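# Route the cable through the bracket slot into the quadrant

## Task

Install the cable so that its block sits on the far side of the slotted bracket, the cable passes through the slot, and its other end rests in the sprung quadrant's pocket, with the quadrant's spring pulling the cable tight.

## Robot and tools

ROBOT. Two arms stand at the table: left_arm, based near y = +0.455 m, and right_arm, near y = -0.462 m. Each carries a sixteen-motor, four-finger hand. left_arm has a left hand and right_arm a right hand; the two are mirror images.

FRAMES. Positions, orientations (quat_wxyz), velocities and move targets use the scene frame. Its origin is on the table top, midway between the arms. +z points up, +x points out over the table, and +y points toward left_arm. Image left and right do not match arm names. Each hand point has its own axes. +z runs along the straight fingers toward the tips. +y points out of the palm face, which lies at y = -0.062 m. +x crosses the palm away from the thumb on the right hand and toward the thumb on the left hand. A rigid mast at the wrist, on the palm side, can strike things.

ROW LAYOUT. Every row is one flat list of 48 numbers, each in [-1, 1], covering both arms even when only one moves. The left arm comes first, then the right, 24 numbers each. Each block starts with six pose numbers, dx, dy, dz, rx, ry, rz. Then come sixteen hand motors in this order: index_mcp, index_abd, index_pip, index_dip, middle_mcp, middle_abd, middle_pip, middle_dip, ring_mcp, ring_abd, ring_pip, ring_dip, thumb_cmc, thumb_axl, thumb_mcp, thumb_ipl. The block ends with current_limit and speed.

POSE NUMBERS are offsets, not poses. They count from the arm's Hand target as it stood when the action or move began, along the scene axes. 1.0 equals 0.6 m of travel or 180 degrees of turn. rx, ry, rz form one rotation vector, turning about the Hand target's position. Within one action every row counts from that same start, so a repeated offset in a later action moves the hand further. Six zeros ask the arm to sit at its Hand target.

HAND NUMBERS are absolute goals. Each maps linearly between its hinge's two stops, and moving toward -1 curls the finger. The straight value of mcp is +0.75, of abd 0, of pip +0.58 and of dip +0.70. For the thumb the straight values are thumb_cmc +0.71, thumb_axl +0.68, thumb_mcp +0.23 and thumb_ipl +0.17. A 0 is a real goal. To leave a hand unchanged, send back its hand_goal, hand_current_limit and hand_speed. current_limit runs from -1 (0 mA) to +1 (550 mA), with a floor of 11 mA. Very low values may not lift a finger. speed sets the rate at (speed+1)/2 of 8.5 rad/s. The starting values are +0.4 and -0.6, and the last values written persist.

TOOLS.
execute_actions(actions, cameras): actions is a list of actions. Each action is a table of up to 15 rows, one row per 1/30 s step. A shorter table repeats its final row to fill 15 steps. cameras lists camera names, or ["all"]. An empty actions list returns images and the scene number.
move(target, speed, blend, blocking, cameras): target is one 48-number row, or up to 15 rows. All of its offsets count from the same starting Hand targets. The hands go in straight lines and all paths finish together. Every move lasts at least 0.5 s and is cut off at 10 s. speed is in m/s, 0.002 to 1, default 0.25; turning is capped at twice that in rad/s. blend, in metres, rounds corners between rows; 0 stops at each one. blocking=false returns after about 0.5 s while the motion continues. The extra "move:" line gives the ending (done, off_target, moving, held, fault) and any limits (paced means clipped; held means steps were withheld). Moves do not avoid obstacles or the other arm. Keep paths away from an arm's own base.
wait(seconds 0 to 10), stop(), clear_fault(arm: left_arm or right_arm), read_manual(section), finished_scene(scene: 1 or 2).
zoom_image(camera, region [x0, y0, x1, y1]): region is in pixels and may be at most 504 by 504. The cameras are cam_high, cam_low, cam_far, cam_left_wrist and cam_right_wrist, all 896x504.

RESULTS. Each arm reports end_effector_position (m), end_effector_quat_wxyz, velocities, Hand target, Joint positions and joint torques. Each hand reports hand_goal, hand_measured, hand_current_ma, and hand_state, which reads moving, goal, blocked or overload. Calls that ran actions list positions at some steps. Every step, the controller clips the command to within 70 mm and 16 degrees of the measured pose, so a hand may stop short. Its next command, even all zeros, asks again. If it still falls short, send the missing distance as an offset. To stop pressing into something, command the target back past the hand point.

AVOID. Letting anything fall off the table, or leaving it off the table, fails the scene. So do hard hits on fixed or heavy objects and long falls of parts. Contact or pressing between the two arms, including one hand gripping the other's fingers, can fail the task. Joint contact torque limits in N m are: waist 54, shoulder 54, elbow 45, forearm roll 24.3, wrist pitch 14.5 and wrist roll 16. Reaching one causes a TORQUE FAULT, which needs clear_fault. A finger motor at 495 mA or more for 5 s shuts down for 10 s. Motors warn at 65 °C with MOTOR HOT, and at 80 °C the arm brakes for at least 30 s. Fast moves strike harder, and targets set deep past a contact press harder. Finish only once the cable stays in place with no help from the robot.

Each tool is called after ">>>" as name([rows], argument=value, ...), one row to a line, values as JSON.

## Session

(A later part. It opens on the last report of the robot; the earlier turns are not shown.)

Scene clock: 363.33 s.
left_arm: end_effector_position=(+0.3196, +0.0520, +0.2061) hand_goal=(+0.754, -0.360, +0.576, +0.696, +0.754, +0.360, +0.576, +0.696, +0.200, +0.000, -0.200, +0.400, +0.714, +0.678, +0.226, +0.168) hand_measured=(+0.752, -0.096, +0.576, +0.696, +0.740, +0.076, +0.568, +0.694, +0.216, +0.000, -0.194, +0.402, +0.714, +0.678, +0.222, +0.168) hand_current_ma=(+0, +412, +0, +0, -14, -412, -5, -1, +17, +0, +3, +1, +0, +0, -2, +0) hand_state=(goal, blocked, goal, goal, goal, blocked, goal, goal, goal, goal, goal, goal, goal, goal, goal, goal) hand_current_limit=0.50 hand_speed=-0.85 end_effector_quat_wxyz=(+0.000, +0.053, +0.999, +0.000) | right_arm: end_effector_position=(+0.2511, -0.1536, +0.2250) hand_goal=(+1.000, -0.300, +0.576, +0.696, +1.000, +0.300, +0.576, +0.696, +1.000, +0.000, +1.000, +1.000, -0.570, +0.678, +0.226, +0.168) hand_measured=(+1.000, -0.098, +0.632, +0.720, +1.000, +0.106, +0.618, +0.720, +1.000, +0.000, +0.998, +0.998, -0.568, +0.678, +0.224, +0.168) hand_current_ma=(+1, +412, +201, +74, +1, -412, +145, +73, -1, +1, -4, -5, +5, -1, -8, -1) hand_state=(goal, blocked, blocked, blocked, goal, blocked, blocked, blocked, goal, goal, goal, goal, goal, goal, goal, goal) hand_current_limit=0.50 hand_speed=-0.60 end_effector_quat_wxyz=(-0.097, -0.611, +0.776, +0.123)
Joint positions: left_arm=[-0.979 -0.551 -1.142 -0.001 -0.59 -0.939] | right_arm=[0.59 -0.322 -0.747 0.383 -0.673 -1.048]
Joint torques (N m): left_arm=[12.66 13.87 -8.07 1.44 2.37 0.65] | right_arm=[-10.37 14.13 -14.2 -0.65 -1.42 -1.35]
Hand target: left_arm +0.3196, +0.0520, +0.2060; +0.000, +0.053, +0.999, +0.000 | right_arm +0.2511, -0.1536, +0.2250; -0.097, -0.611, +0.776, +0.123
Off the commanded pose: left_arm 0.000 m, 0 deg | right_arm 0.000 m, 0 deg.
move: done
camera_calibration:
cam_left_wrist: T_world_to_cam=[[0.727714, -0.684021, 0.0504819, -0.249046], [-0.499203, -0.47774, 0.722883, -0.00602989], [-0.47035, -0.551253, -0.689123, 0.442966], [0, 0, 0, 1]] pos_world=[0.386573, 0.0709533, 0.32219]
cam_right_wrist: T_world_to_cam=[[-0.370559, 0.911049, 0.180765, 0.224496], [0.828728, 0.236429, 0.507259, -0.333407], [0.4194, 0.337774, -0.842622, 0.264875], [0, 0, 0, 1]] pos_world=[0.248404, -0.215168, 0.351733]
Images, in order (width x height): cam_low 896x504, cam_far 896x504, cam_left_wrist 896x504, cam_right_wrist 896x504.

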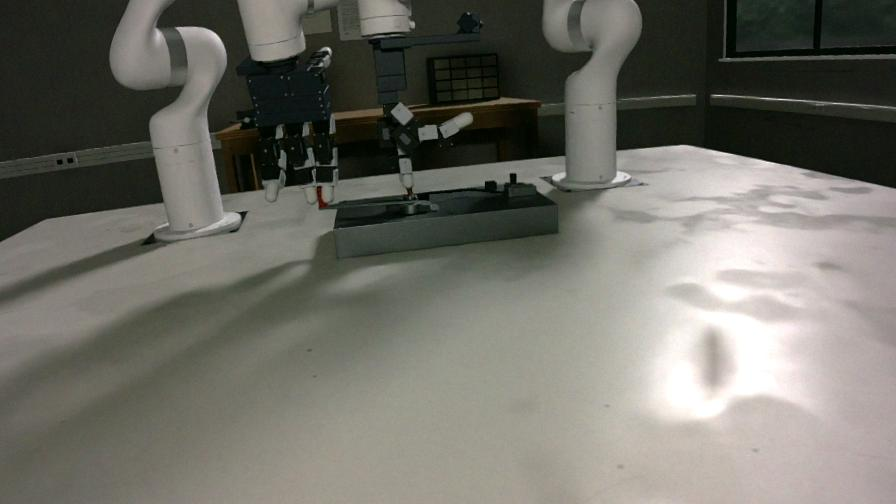

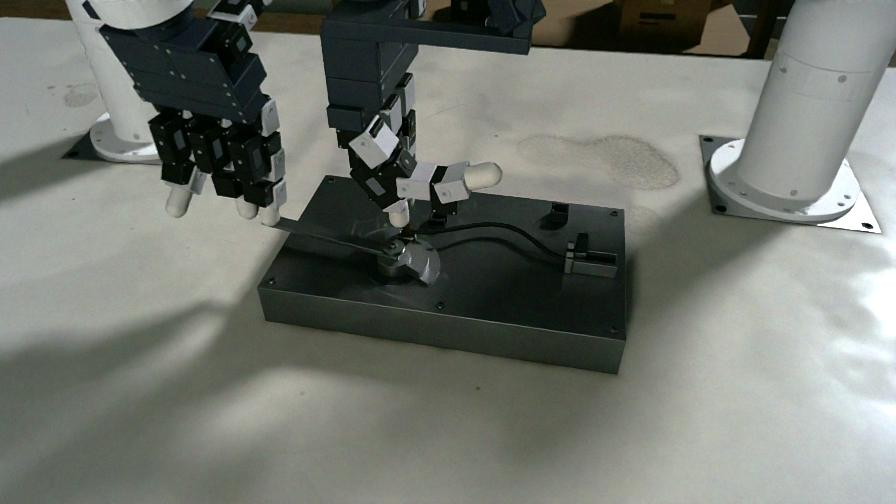

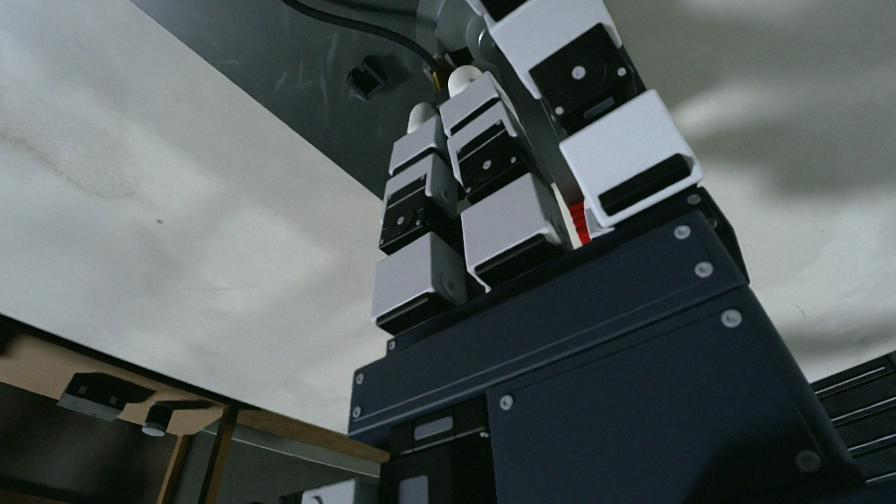

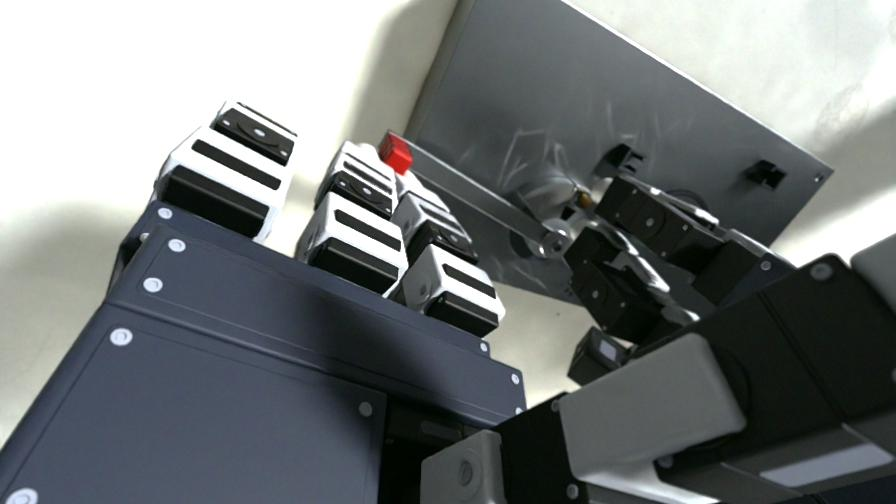

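>>> move(target=[0.0012,-0.0005,-0.005,0,0,0, 0.754,-0.36,0.576,0.696,0.754,0.36,0.576,0.696,0.2,0,-0.2,0.4,0.714,0.678,0.226,0.168,0.5,-0.85, 0,0,0,0,0,0, 1,-0.3,0.576,0.696,1,0.3,0.576,0.696,1,0,1,1,-0.571,0.678,0.226,0.168,0.5,-0.6], speed=0.015, cameras=["cam_far","cam_low","cam_left_wrist","cam_right_wrist"])

>>> zoom_image(camera="cam_far", region=[385, 185, 425, 245])

>>> zoom_image(camera="cam_low", region=[395, 165, 435, 215])

>>> zoom_image(camera="cam_right_wrist", region=[560, 170, 620, 230])

>>> zoom_image(camera="cam_left_wrist", region=[390, 20, 490, 120])

Scene clock: 366.93 s.
left_arm: end_effector_position=(+0.3203, +0.0517, +0.2031) hand_goal=(+0.754, -0.360, +0.576, +0.696, +0.754, +0.360, +0.576, +0.696, +0.200, +0.000, -0.200, +0.400, +0.714, +0.678, +0.226, +0.168) hand_measured=(+0.752, -0.096, +0.576, +0.696, +0.740, +0.076, +0.568, +0.694, +0.216, +0.000, -0.194, +0.402, +0.714, +0.678, +0.222, +0.168) hand_current_ma=(+0, +413, +0, +0, -14, -412, -5, -1, +17, +0, +3, +1, +0, +0, -2, +0) hand_state=(goal, blocked, goal, goal, goal, blocked, goal, goal, goal, goal, goal, goal, goal, goal, goal, goal) hand_current_limit=0.50 hand_speed=-0.85 end_effector_quat_wxyz=(+0.000, +0.053, +0.999, +0.000) | right_arm: end_effector_position=(+0.2511, -0.1536, +0.2250) hand_goal=(+1.000, -0.300, +0.576, +0.696, +1.000, +0.300, +0.576, +0.696, +1.000, +0.000, +1.000, +1.000, -0.570, +0.678, +0.226, +0.168) hand_measured=(+1.000, -0.098, +0.632, +0.720, +1.000, +0.106, +0.618, +0.720, +1.000, +0.000, +0.998, +0.998, -0.568, +0.678, +0.224, +0.168) hand_current_ma=(+1, +413, +201, +74, +1, -412, +145, +73, -1, +1, -4, -5, +5, -1, -8, -1) hand_state=(goal, blocked, blocked, blocked, goal, blocked, blocked, blocked, goal, goal, goal, goal, goal, goal, goal, goal) hand_current_limit=0.50 hand_speed=-0.60 end_effector_quat_wxyz=(-0.097, -0.611, +0.776, +0.123)
Joint positions: left_arm=[-0.978 -0.557 -1.142 -0.001 -0.585 -0.938] | right_arm=[0.59 -0.322 -0.747 0.383 -0.673 -1.048]
Joint torques (N m): left_arm=[12.1 13.28 -18.23 -0.87 2.5 0.77] | right_arm=[-10.39 14.96 -14.04 -0.61 -1.29 -1.31]
Hand target: left_arm +0.3203, +0.0517, +0.2030; +0.000, +0.053, +0.999, +0.000 | right_arm +0.2511, -0.1536, +0.2250; -0.097, -0.611, +0.776, +0.123
Off the commanded pose: left_arm 0.000 m, 0 deg | right_arm 0.000 m, 0 deg.
move: done
camera_calibration:
cam_left_wrist: T_world_to_cam=[[0.727714, -0.684021, 0.0504819, -0.249613], [-0.499203, -0.47774, 0.722883, -0.00355742], [-0.47035, -0.551253, -0.689123, 0.441165], [0, 0, 0, 1]] pos_world=[0.387373, 0.0707533, 0.31919]
cam_right_wrist: T_world_to_cam=[[-0.370559, 0.911049, 0.180765, 0.224496], [0.828728, 0.236429, 0.507259, -0.333407], [0.4194, 0.337774, -0.842622, 0.264875], [0, 0, 0, 1]] pos_world=[0.248404, -0.215168, 0.351733]
Images, in order (width x height): cam_low 896x504, cam_far 896x504, cam_left_wrist 896x504, cam_right_wrist 896x504.

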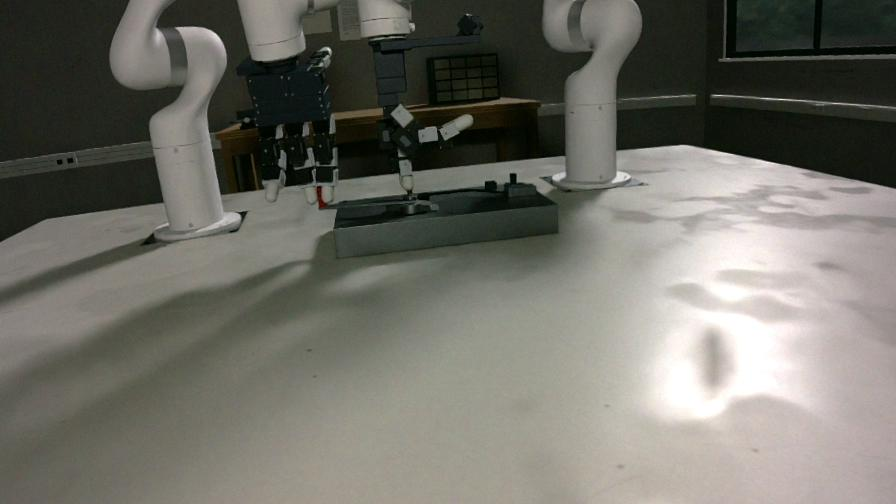

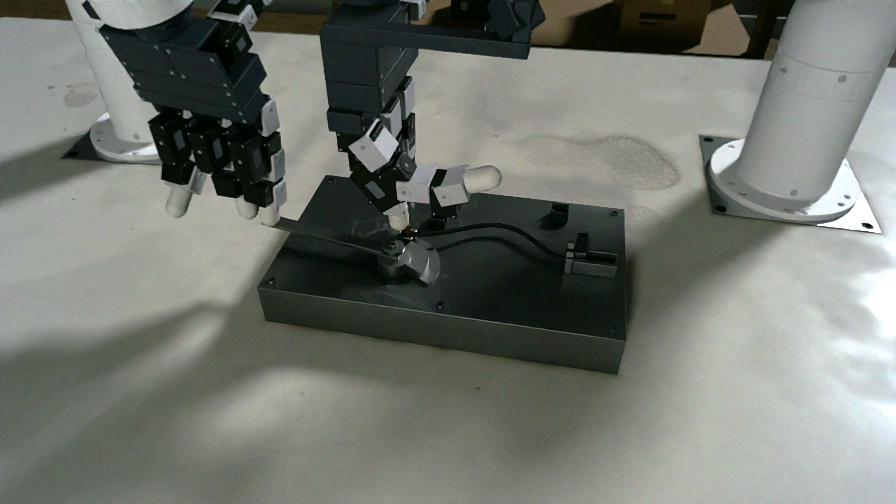

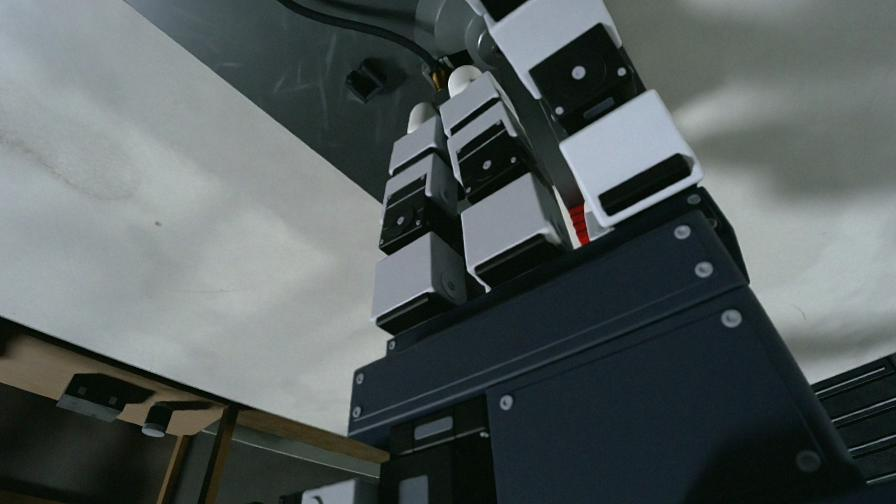

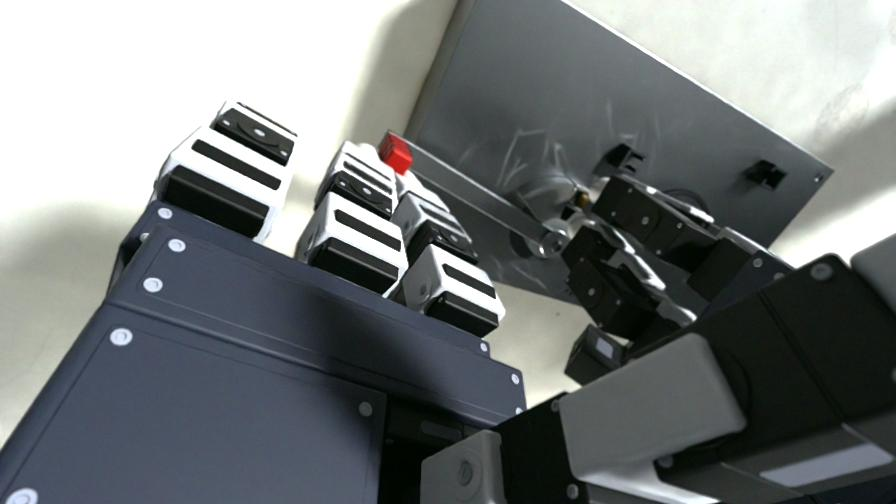

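Scaled by 8.400 from the camera's 896x504 image, which has a finer 1280x720 frame.

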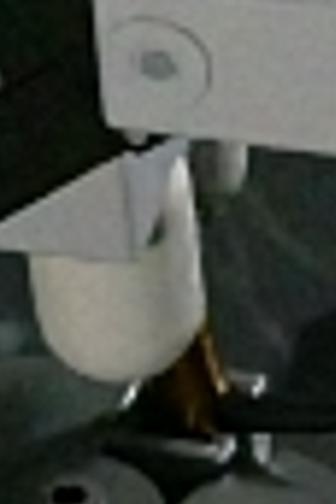

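Scaled by 10.080 from the camera's 896x504 image, which has a finer 1280x720 frame.

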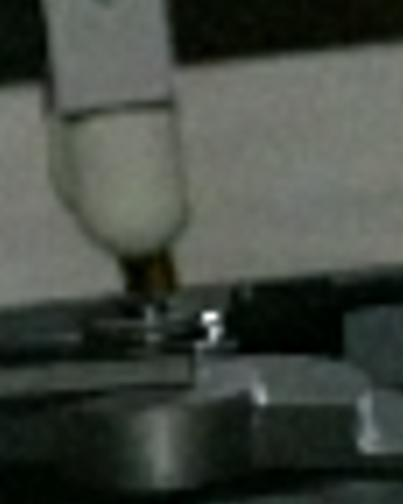

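Scaled by 8.400 from the camera's 896x504 image, which has a finer 1280x720 frame.

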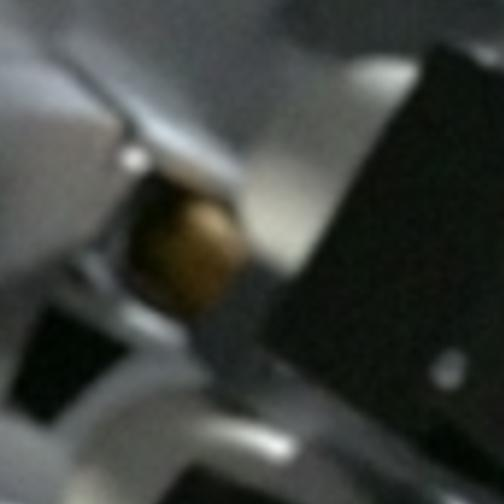

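Scaled by 5.040 from the camera's 896x504 image, which has a finer 1280x720 frame.

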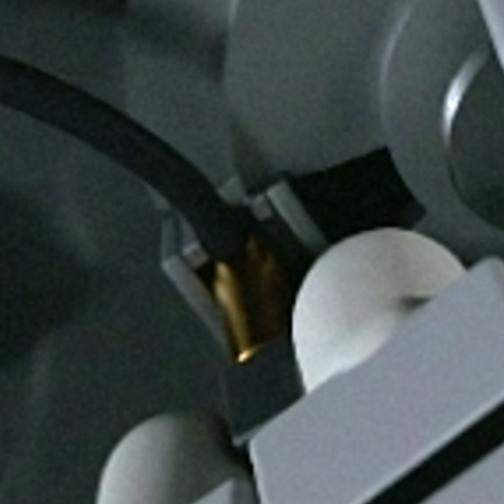

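>>> move(target=[0.0,0.0,-0.005,0,0,0, 0.754,-0.36,0.576,0.696,0.754,0.36,0.576,0.696,0.2,0,-0.2,0.4,0.714,0.678,0.226,0.168,0.5,-0.85, 0,0,0,0,0,0, 1,-0.3,0.576,0.696,1,0.3,0.576,0.696,1,0,1,1,-0.571,0.678,0.226,0.168,0.5,-0.6], speed=0.015, cameras=["cam_far","cam_low","cam_left_wrist","cam_right_wrist"])

>>> zoom_image(camera="cam_far", region=[385, 185, 425, 245])

>>> zoom_image(camera="cam_low", region=[395, 165, 435, 215])

>>> zoom_image(camera="cam_right_wrist", region=[560, 170, 620, 230])

>>> zoom_image(camera="cam_left_wrist", region=[390, 20, 490, 120])

Scene clock: 369.07 s.
left_arm: end_effector_position=(+0.3203, +0.0517, +0.2001) hand_goal=(+0.754, -0.360, +0.576, +0.696, +0.754, +0.360, +0.576, +0.696, +0.200, +0.000, -0.200, +0.400, +0.714, +0.678, +0.226, +0.168) hand_measured=(+0.752, -0.096, +0.576, +0.696, +0.740, +0.076, +0.568, +0.694, +0.216, +0.000, -0.194, +0.402, +0.714, +0.678, +0.222, +0.168) hand_current_ma=(+0, +412, +0, +0, -14, -412, -5, -1, +17, +0, +3, +1, +0, +0, -2, +0) hand_state=(goal, blocked, goal, goal, goal, blocked, goal, goal, goal, goal, goal, goal, goal, goal, goal, goal) hand_current_limit=0.50 hand_speed=-0.85 end_effector_quat_wxyz=(+0.000, +0.053, +0.999, +0.000) | right_arm: end_effector_position=(+0.2511, -0.1536, +0.2250) hand_goal=(+1.000, -0.300, +0.576, +0.696, +1.000, +0.300, +0.576, +0.696, +1.000, +0.000, +1.000, +1.000, -0.570, +0.678, +0.226, +0.168) hand_measured=(+1.000, -0.098, +0.632, +0.720, +1.000, +0.106, +0.618, +0.720, +1.000, +0.000, +0.998, +0.998, -0.568, +0.678, +0.224, +0.168) hand_current_ma=(+1, +412, +201, +74, +1, -412, +145, +73, -1, +1, -4, -5, +5, -1, -8, -1) hand_state=(goal, blocked, blocked, blocked, goal, blocked, blocked, blocked, goal, goal, goal, goal, goal, goal, goal, goal) hand_current_limit=0.50 hand_speed=-0.60 end_effector_quat_wxyz=(-0.097, -0.611, +0.776, +0.123)
Joint positions: left_arm=[-0.978 -0.561 -1.142 -0.001 -0.58 -0.938] | right_arm=[0.59 -0.322 -0.747 0.383 -0.673 -1.048]
Joint torques (N m): left_arm=[11.75 15.29 -8.19 -2.62 2.51 0.69] | right_arm=[-10.53 14.43 -13.6 -0.35 -1.25 -1.24]
Hand target: left_arm +0.3203, +0.0517, +0.2000; +0.000, +0.053, +0.999, +0.000 | right_arm +0.2511, -0.1536, +0.2250; -0.097, -0.611, +0.776, +0.123
Off the commanded pose: left_arm 0.000 m, 0 deg | right_arm 0.000 m, 0 deg.
move: done
camera_calibration:
cam_left_wrist: T_world_to_cam=[[0.727714, -0.684021, 0.0504819, -0.24953], [-0.499203, -0.47774, 0.722883, -0.00143655], [-0.47035, -0.551253, -0.689123, 0.439042], [0, 0, 0, 1]] pos_world=[0.387373, 0.0706533, 0.31619]
cam_right_wrist: T_world_to_cam=[[-0.370559, 0.911049, 0.180765, 0.224496], [0.828728, 0.236429, 0.507259, -0.333407], [0.4194, 0.337774, -0.842622, 0.264875], [0, 0, 0, 1]] pos_world=[0.248404, -0.215168, 0.351733]
Images, in order (width x height): cam_low 896x504, cam_far 896x504, cam_left_wrist 896x504, cam_right_wrist 896x504.

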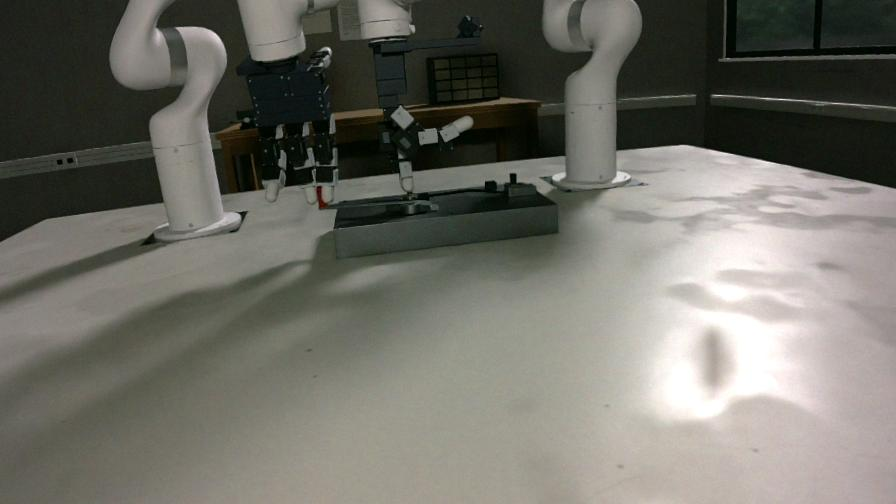

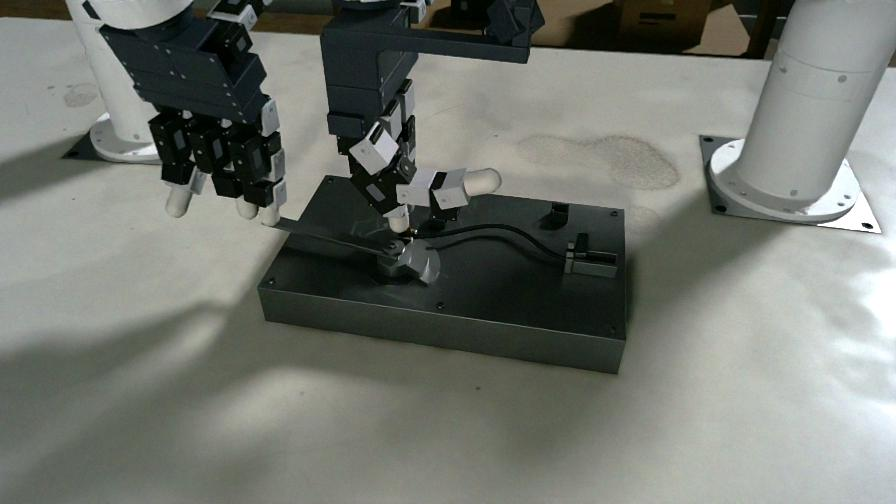

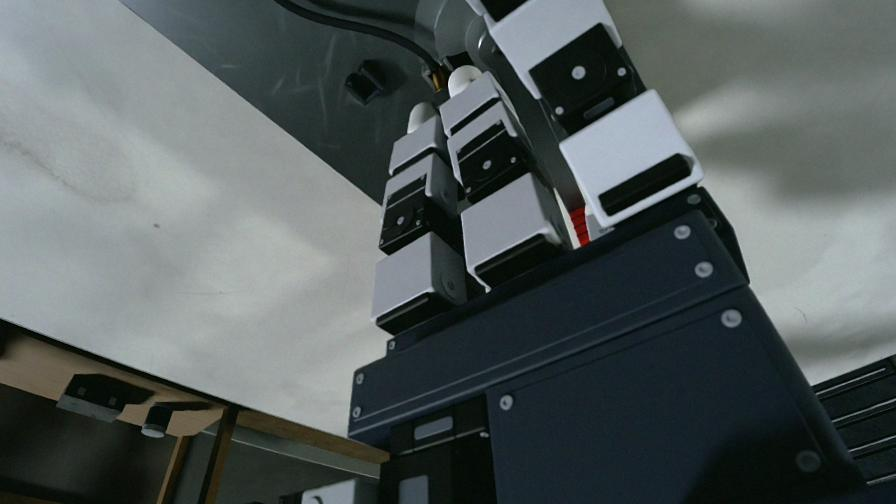

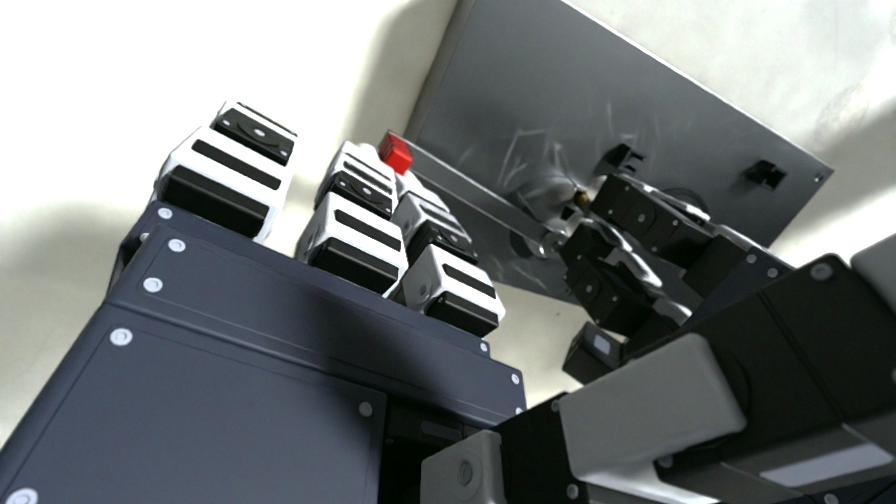

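Scaled by 8.400 from the camera's 896x504 image, which has a finer 1280x720 frame.

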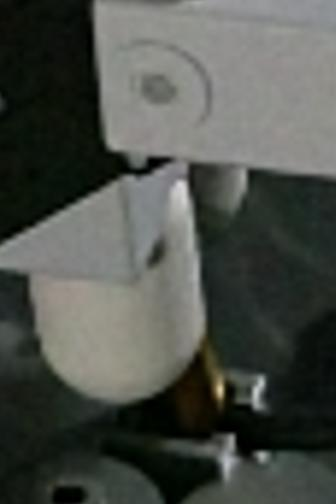

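Scaled by 10.080 from the camera's 896x504 image, which has a finer 1280x720 frame.

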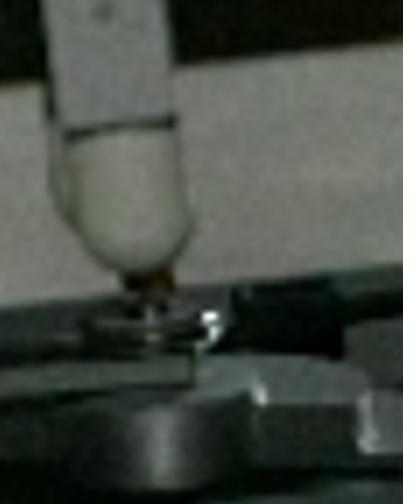

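Scaled by 8.400 from the camera's 896x504 image, which has a finer 1280x720 frame.

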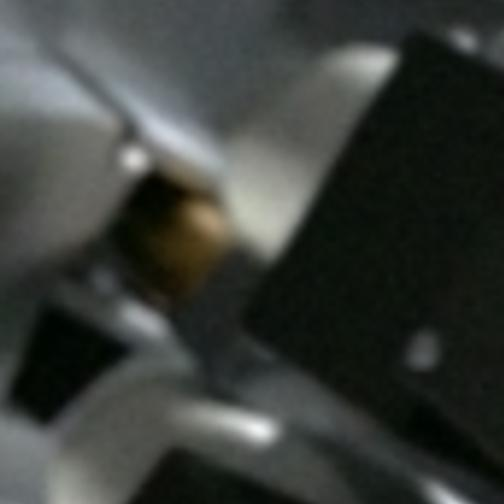

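Scaled by 5.040 from the camera's 896x504 image, which has a finer 1280x720 frame.

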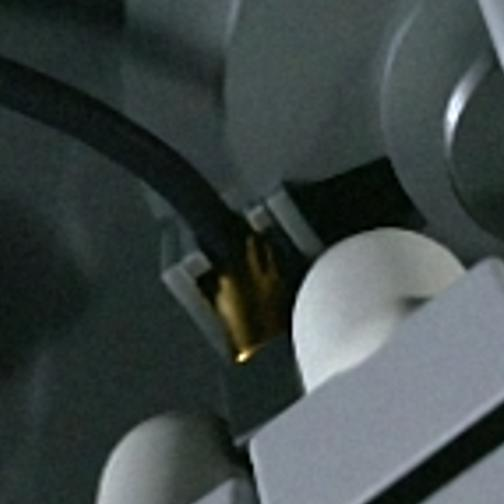

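>>> move(target=[0.0,0.0,-0.0033,0,0,0, 0.754,-0.36,0.576,0.696,0.754,0.36,0.576,0.696,0.2,0,-0.2,0.4,0.714,0.678,0.226,0.168,0.5,-0.85, 0,0,0,0,0,0, 1,-0.3,0.576,0.696,1,0.3,0.576,0.696,1,0,1,1,-0.571,0.678,0.226,0.168,0.5,-0.6], speed=0.015, cameras=["cam_far","cam_low","cam_left_wrist","cam_right_wrist"])

>>> zoom_image(camera="cam_far", region=[385, 185, 425, 245])

>>> zoom_image(camera="cam_right_wrist", region=[560, 170, 620, 230])

>>> zoom_image(camera="cam_left_wrist", region=[390, 20, 490, 120])

Scene clock: 370.80 s.
left_arm: end_effector_position=(+0.3203, +0.0517, +0.1981) hand_goal=(+0.754, -0.360, +0.576, +0.696, +0.754, +0.360, +0.576, +0.696, +0.200, +0.000, -0.200, +0.400, +0.714, +0.678, +0.226, +0.168) hand_measured=(+0.752, -0.096, +0.576, +0.696, +0.740, +0.076, +0.568, +0.694, +0.216, +0.000, -0.194, +0.402, +0.714, +0.678, +0.222, +0.168) hand_current_ma=(+0, +412, +0, +0, -14, -412, -5, -1, +17, +0, +3, +1, +0, +0, -2, +0) hand_state=(goal, blocked, goal, goal, goal, blocked, goal, goal, goal, goal, goal, goal, goal, goal, goal, goal) hand_current_limit=0.50 hand_speed=-0.85 end_effector_quat_wxyz=(+0.000, +0.053, +0.999, +0.000) | right_arm: end_effector_position=(+0.2511, -0.1536, +0.2250) hand_goal=(+1.000, -0.300, +0.576, +0.696, +1.000, +0.300, +0.576, +0.696, +1.000, +0.000, +1.000, +1.000, -0.570, +0.678, +0.226, +0.168) hand_measured=(+1.000, -0.098, +0.632, +0.720, +1.000, +0.106, +0.618, +0.720, +1.000, +0.000, +0.998, +0.998, -0.568, +0.678, +0.224, +0.168) hand_current_ma=(+1, +412, +201, +74, +1, -412, +145, +73, -1, +1, -4, -5, +5, -1, -8, -1) hand_state=(goal, blocked, blocked, blocked, goal, blocked, blocked, blocked, goal, goal, goal, goal, goal, goal, goal, goal) hand_current_limit=0.50 hand_speed=-0.60 end_effector_quat_wxyz=(-0.097, -0.611, +0.776, +0.123)
Joint positions: left_arm=[-0.978 -0.564 -1.141 -0.001 -0.576 -0.938] | right_arm=[0.59 -0.322 -0.747 0.383 -0.673 -1.048]
Joint torques (N m): left_arm=[11.64 14.79 -7.45 -2.77 2.48 0.72] | right_arm=[-10.56 15.15 -14.55 -0.57 -1.23 -1.29]
Hand target: left_arm +0.3203, +0.0517, +0.1980; +0.000, +0.053, +0.999, +0.000 | right_arm +0.2511, -0.1536, +0.2250; -0.097, -0.611, +0.776, +0.123
Off the commanded pose: left_arm 0.000 m, 0 deg | right_arm 0.000 m, 0 deg.
move: done
camera_calibration:
cam_left_wrist: T_world_to_cam=[[0.727714, -0.684021, 0.0504819, -0.249429], [-0.499203, -0.47774, 0.722883, 0.0000092197], [-0.47035, -0.551253, -0.689123, 0.437664], [0, 0, 0, 1]] pos_world=[0.387373, 0.0706533, 0.31419]
cam_right_wrist: T_world_to_cam=[[-0.370559, 0.911049, 0.180765, 0.224496], [0.828728, 0.236429, 0.507259, -0.333407], [0.4194, 0.337774, -0.842622, 0.264875], [0, 0, 0, 1]] pos_world=[0.248404, -0.215168, 0.351733]
Images, in order (width x height): cam_low 896x504, cam_far 896x504, cam_left_wrist 896x504, cam_right_wrist 896x504.

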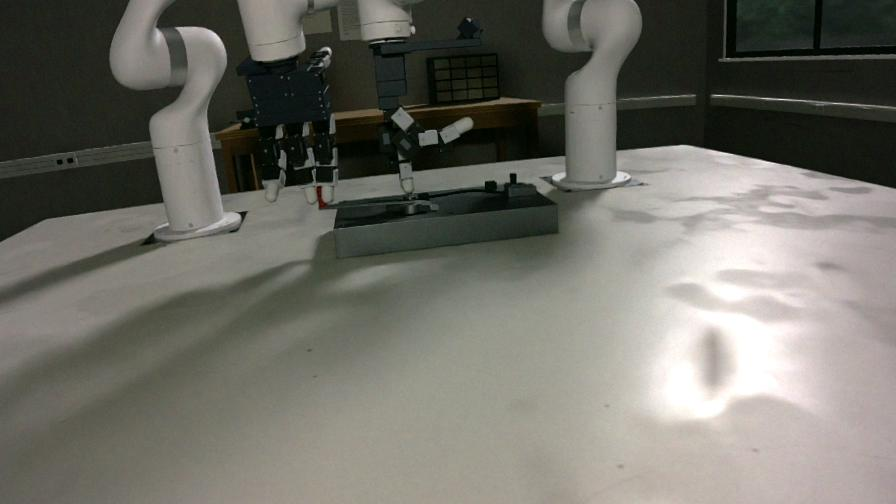

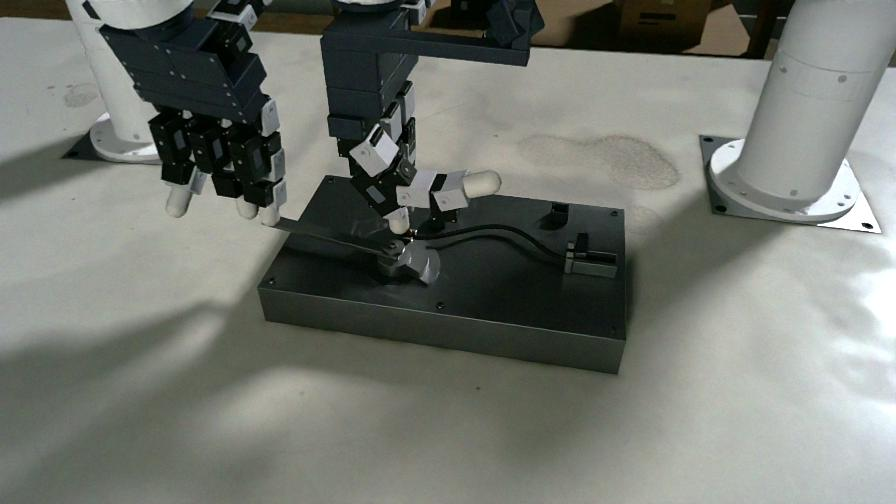

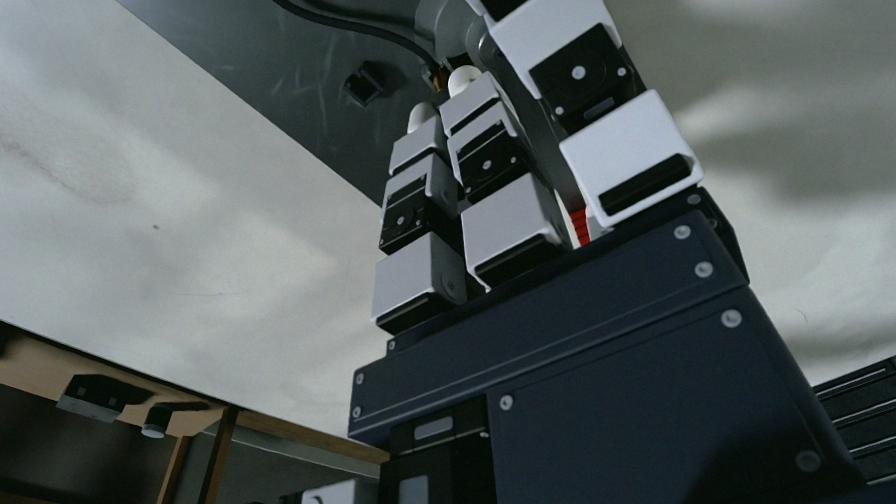

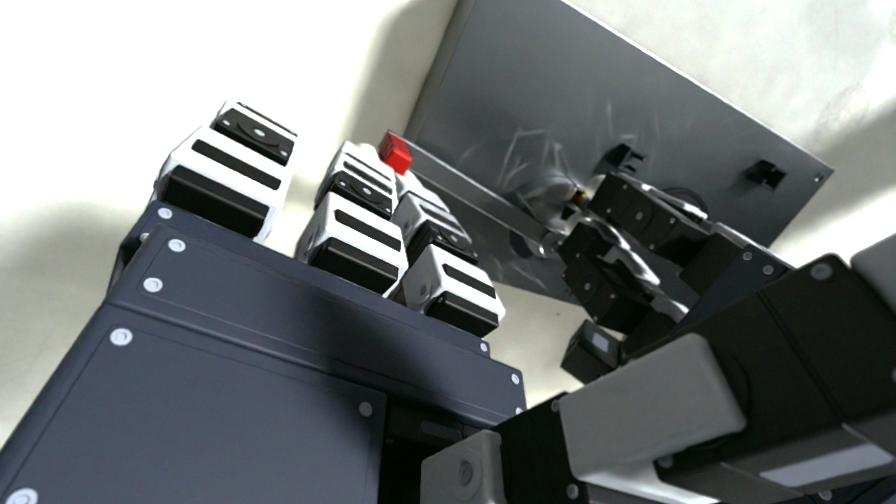

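Scaled by 8.400 from the camera's 896x504 image, which has a finer 1280x720 frame.

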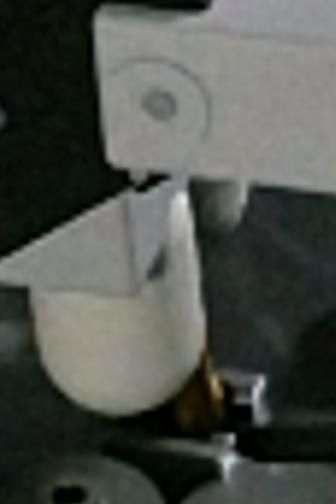

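Scaled by 8.400 from the camera's 896x504 image, which has a finer 1280x720 frame.

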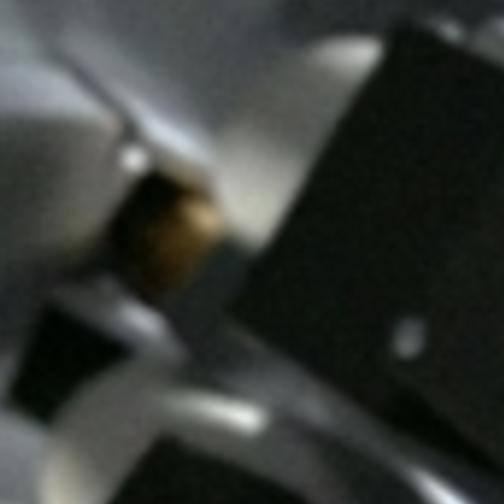

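Scaled by 5.040 from the camera's 896x504 image, which has a finer 1280x720 frame.

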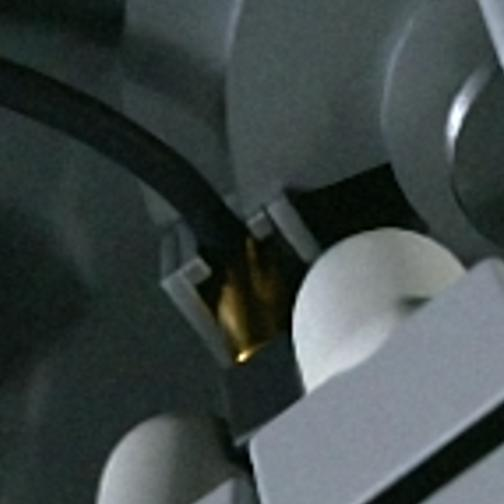

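>>> move(target=[0.0,0.0,-0.0025,0,0,0, 0.754,-0.36,0.576,0.696,0.754,0.36,0.576,0.696,0.2,0,-0.2,0.4,0.714,0.678,0.226,0.168,0.5,-0.85, 0,0,0,0,0,0, 1,-0.3,0.576,0.696,1,0.3,0.576,0.696,1,0,1,1,-0.571,0.678,0.226,0.168,0.5,-0.6], speed=0.01, cameras=["cam_far","cam_low","cam_left_wrist","cam_right_wrist"])

>>> zoom_image(camera="cam_far", region=[385, 185, 425, 245])

>>> zoom_image(camera="cam_right_wrist", region=[560, 170, 620, 230])

>>> zoom_image(camera="cam_left_wrist", region=[390, 20, 490, 120])

Scene clock: 372.60 s.
left_arm: end_effector_position=(+0.3203, +0.0517, +0.1966) hand_goal=(+0.754, -0.360, +0.576, +0.696, +0.754, +0.360, +0.576, +0.696, +0.200, +0.000, -0.200, +0.400, +0.714, +0.678, +0.226, +0.168) hand_measured=(+0.754, -0.096, +0.576, +0.696, +0.740, +0.076, +0.568, +0.694, +0.216, +0.000, -0.194, +0.402, +0.714, +0.678, +0.222, +0.168) hand_current_ma=(+0, +413, +0, +0, -14, -412, -5, -1, +17, +0, +3, +1, +0, +0, -2, +0) hand_state=(goal, blocked, goal, goal, goal, blocked, goal, goal, goal, goal, goal, goal, goal, goal, goal, goal) hand_current_limit=0.50 hand_speed=-0.85 end_effector_quat_wxyz=(+0.000, +0.053, +0.999, +0.000) | right_arm: end_effector_position=(+0.2511, -0.1536, +0.2250) hand_goal=(+1.000, -0.300, +0.576, +0.696, +1.000, +0.300, +0.576, +0.696, +1.000, +0.000, +1.000, +1.000, -0.570, +0.678, +0.226, +0.168) hand_measured=(+1.000, -0.098, +0.630, +0.720, +1.000, +0.106, +0.618, +0.720, +1.000, +0.000, +0.998, +0.998, -0.568, +0.678, +0.224, +0.168) hand_current_ma=(+1, +412, +194, +74, +1, -412, +139, +71, -1, +1, -4, -5, +5, -1, -8, -1) hand_state=(goal, blocked, blocked, blocked, goal, blocked, blocked, blocked, goal, goal, goal, goal, goal, goal, goal, goal) hand_current_limit=0.50 hand_speed=-0.60 end_effector_quat_wxyz=(-0.097, -0.611, +0.776, +0.123)
Joint positions: left_arm=[-0.978 -0.567 -1.141 -0.001 -0.573 -0.938] | right_arm=[0.59 -0.322 -0.747 0.383 -0.673 -1.048]
Joint torques (N m): left_arm=[12.07 12.73 -6.58 -2.47 2.47 0.75] | right_arm=[-10.49 14.69 -14.21 -0.89 -1.16 -1.33]
Hand target: left_arm +0.3203, +0.0517, +0.1965; +0.000, +0.053, +0.999, +0.000 | right_arm +0.2511, -0.1536, +0.2250; -0.097, -0.611, +0.776, +0.123
Off the commanded pose: left_arm 0.000 m, 0 deg | right_arm 0.000 m, 0 deg.
move: done
camera_calibration:
cam_left_wrist: T_world_to_cam=[[0.727714, -0.684013, 0.0505817, -0.249385], [-0.499276, -0.477721, 0.722846, 0.00113243], [-0.470272, -0.551279, -0.689155, 0.436612], [0, 0, 0, 1]] pos_world=[0.387373, 0.0706532, 0.312689]
cam_right_wrist: T_world_to_cam=[[-0.370576, 0.911036, 0.180796, 0.224486], [0.828762, 0.236458, 0.507189, -0.333385], [0.419317, 0.337789, -0.842658, 0.264911], [0, 0, 0, 1]] pos_world=[0.248404, -0.215168, 0.351733]
Images, in order (width x height): cam_low 896x504, cam_far 896x504, cam_left_wrist 896x504, cam_right_wrist 896x504.

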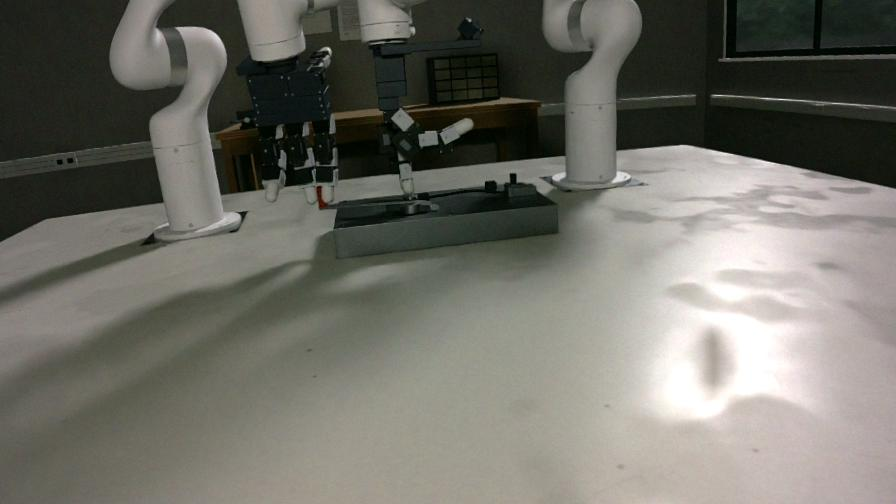

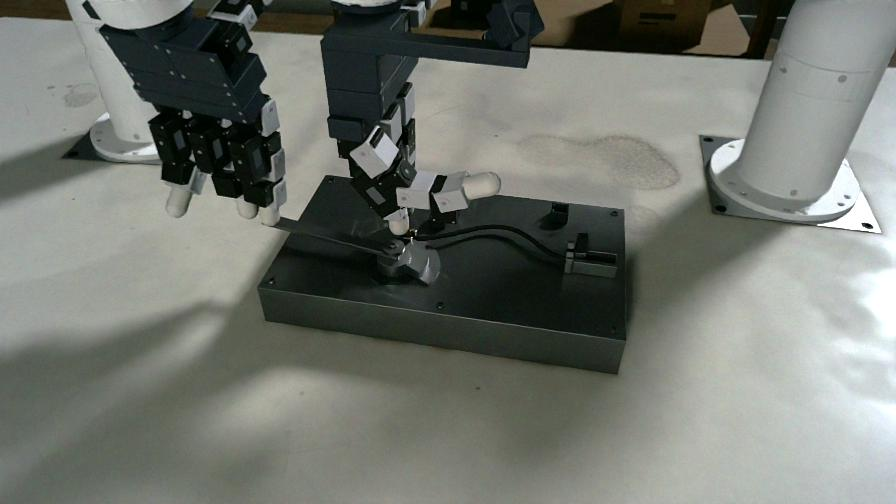

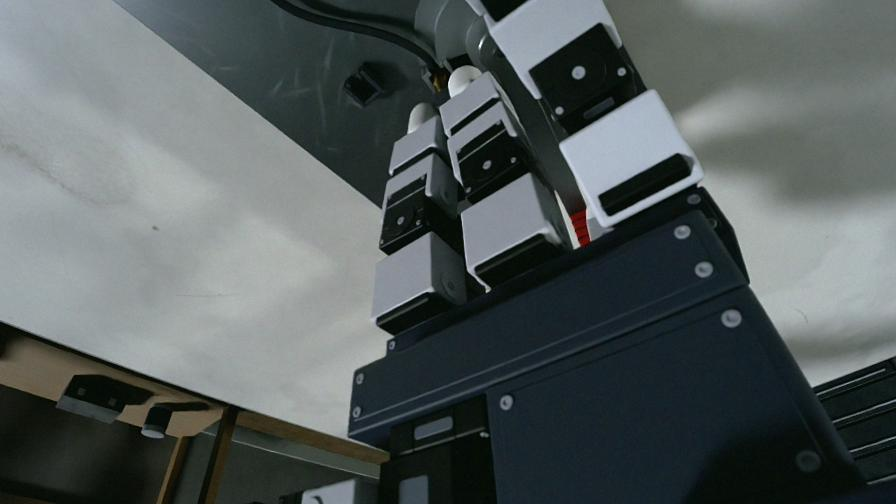

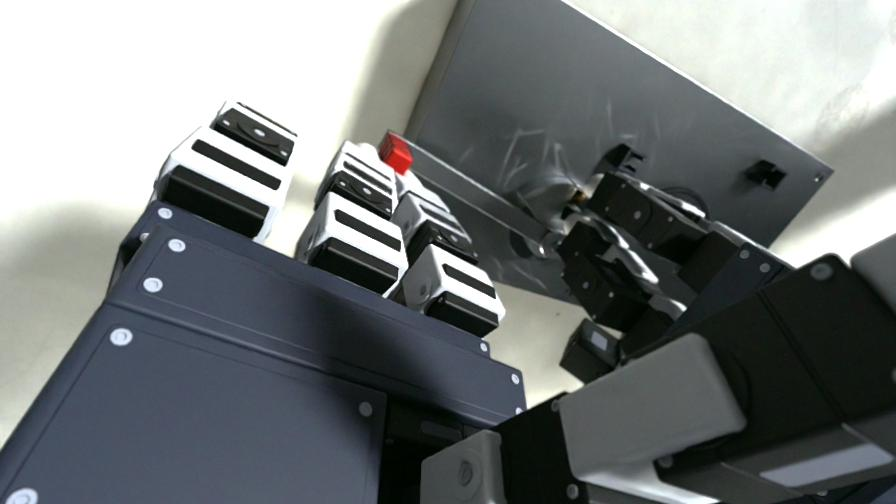

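Scaled by 8.400 from the camera's 896x504 image, which has a finer 1280x720 frame.

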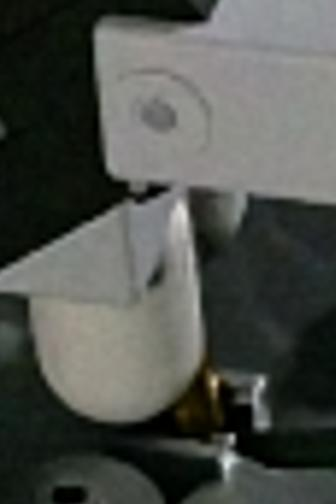

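Scaled by 8.400 from the camera's 896x504 image, which has a finer 1280x720 frame.

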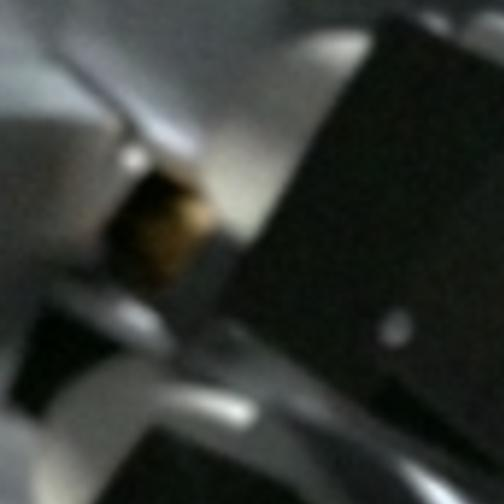

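Scaled by 5.040 from the camera's 896x504 image, which has a finer 1280x720 frame.

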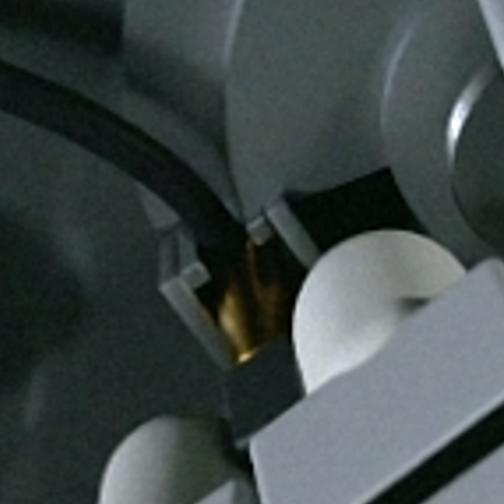

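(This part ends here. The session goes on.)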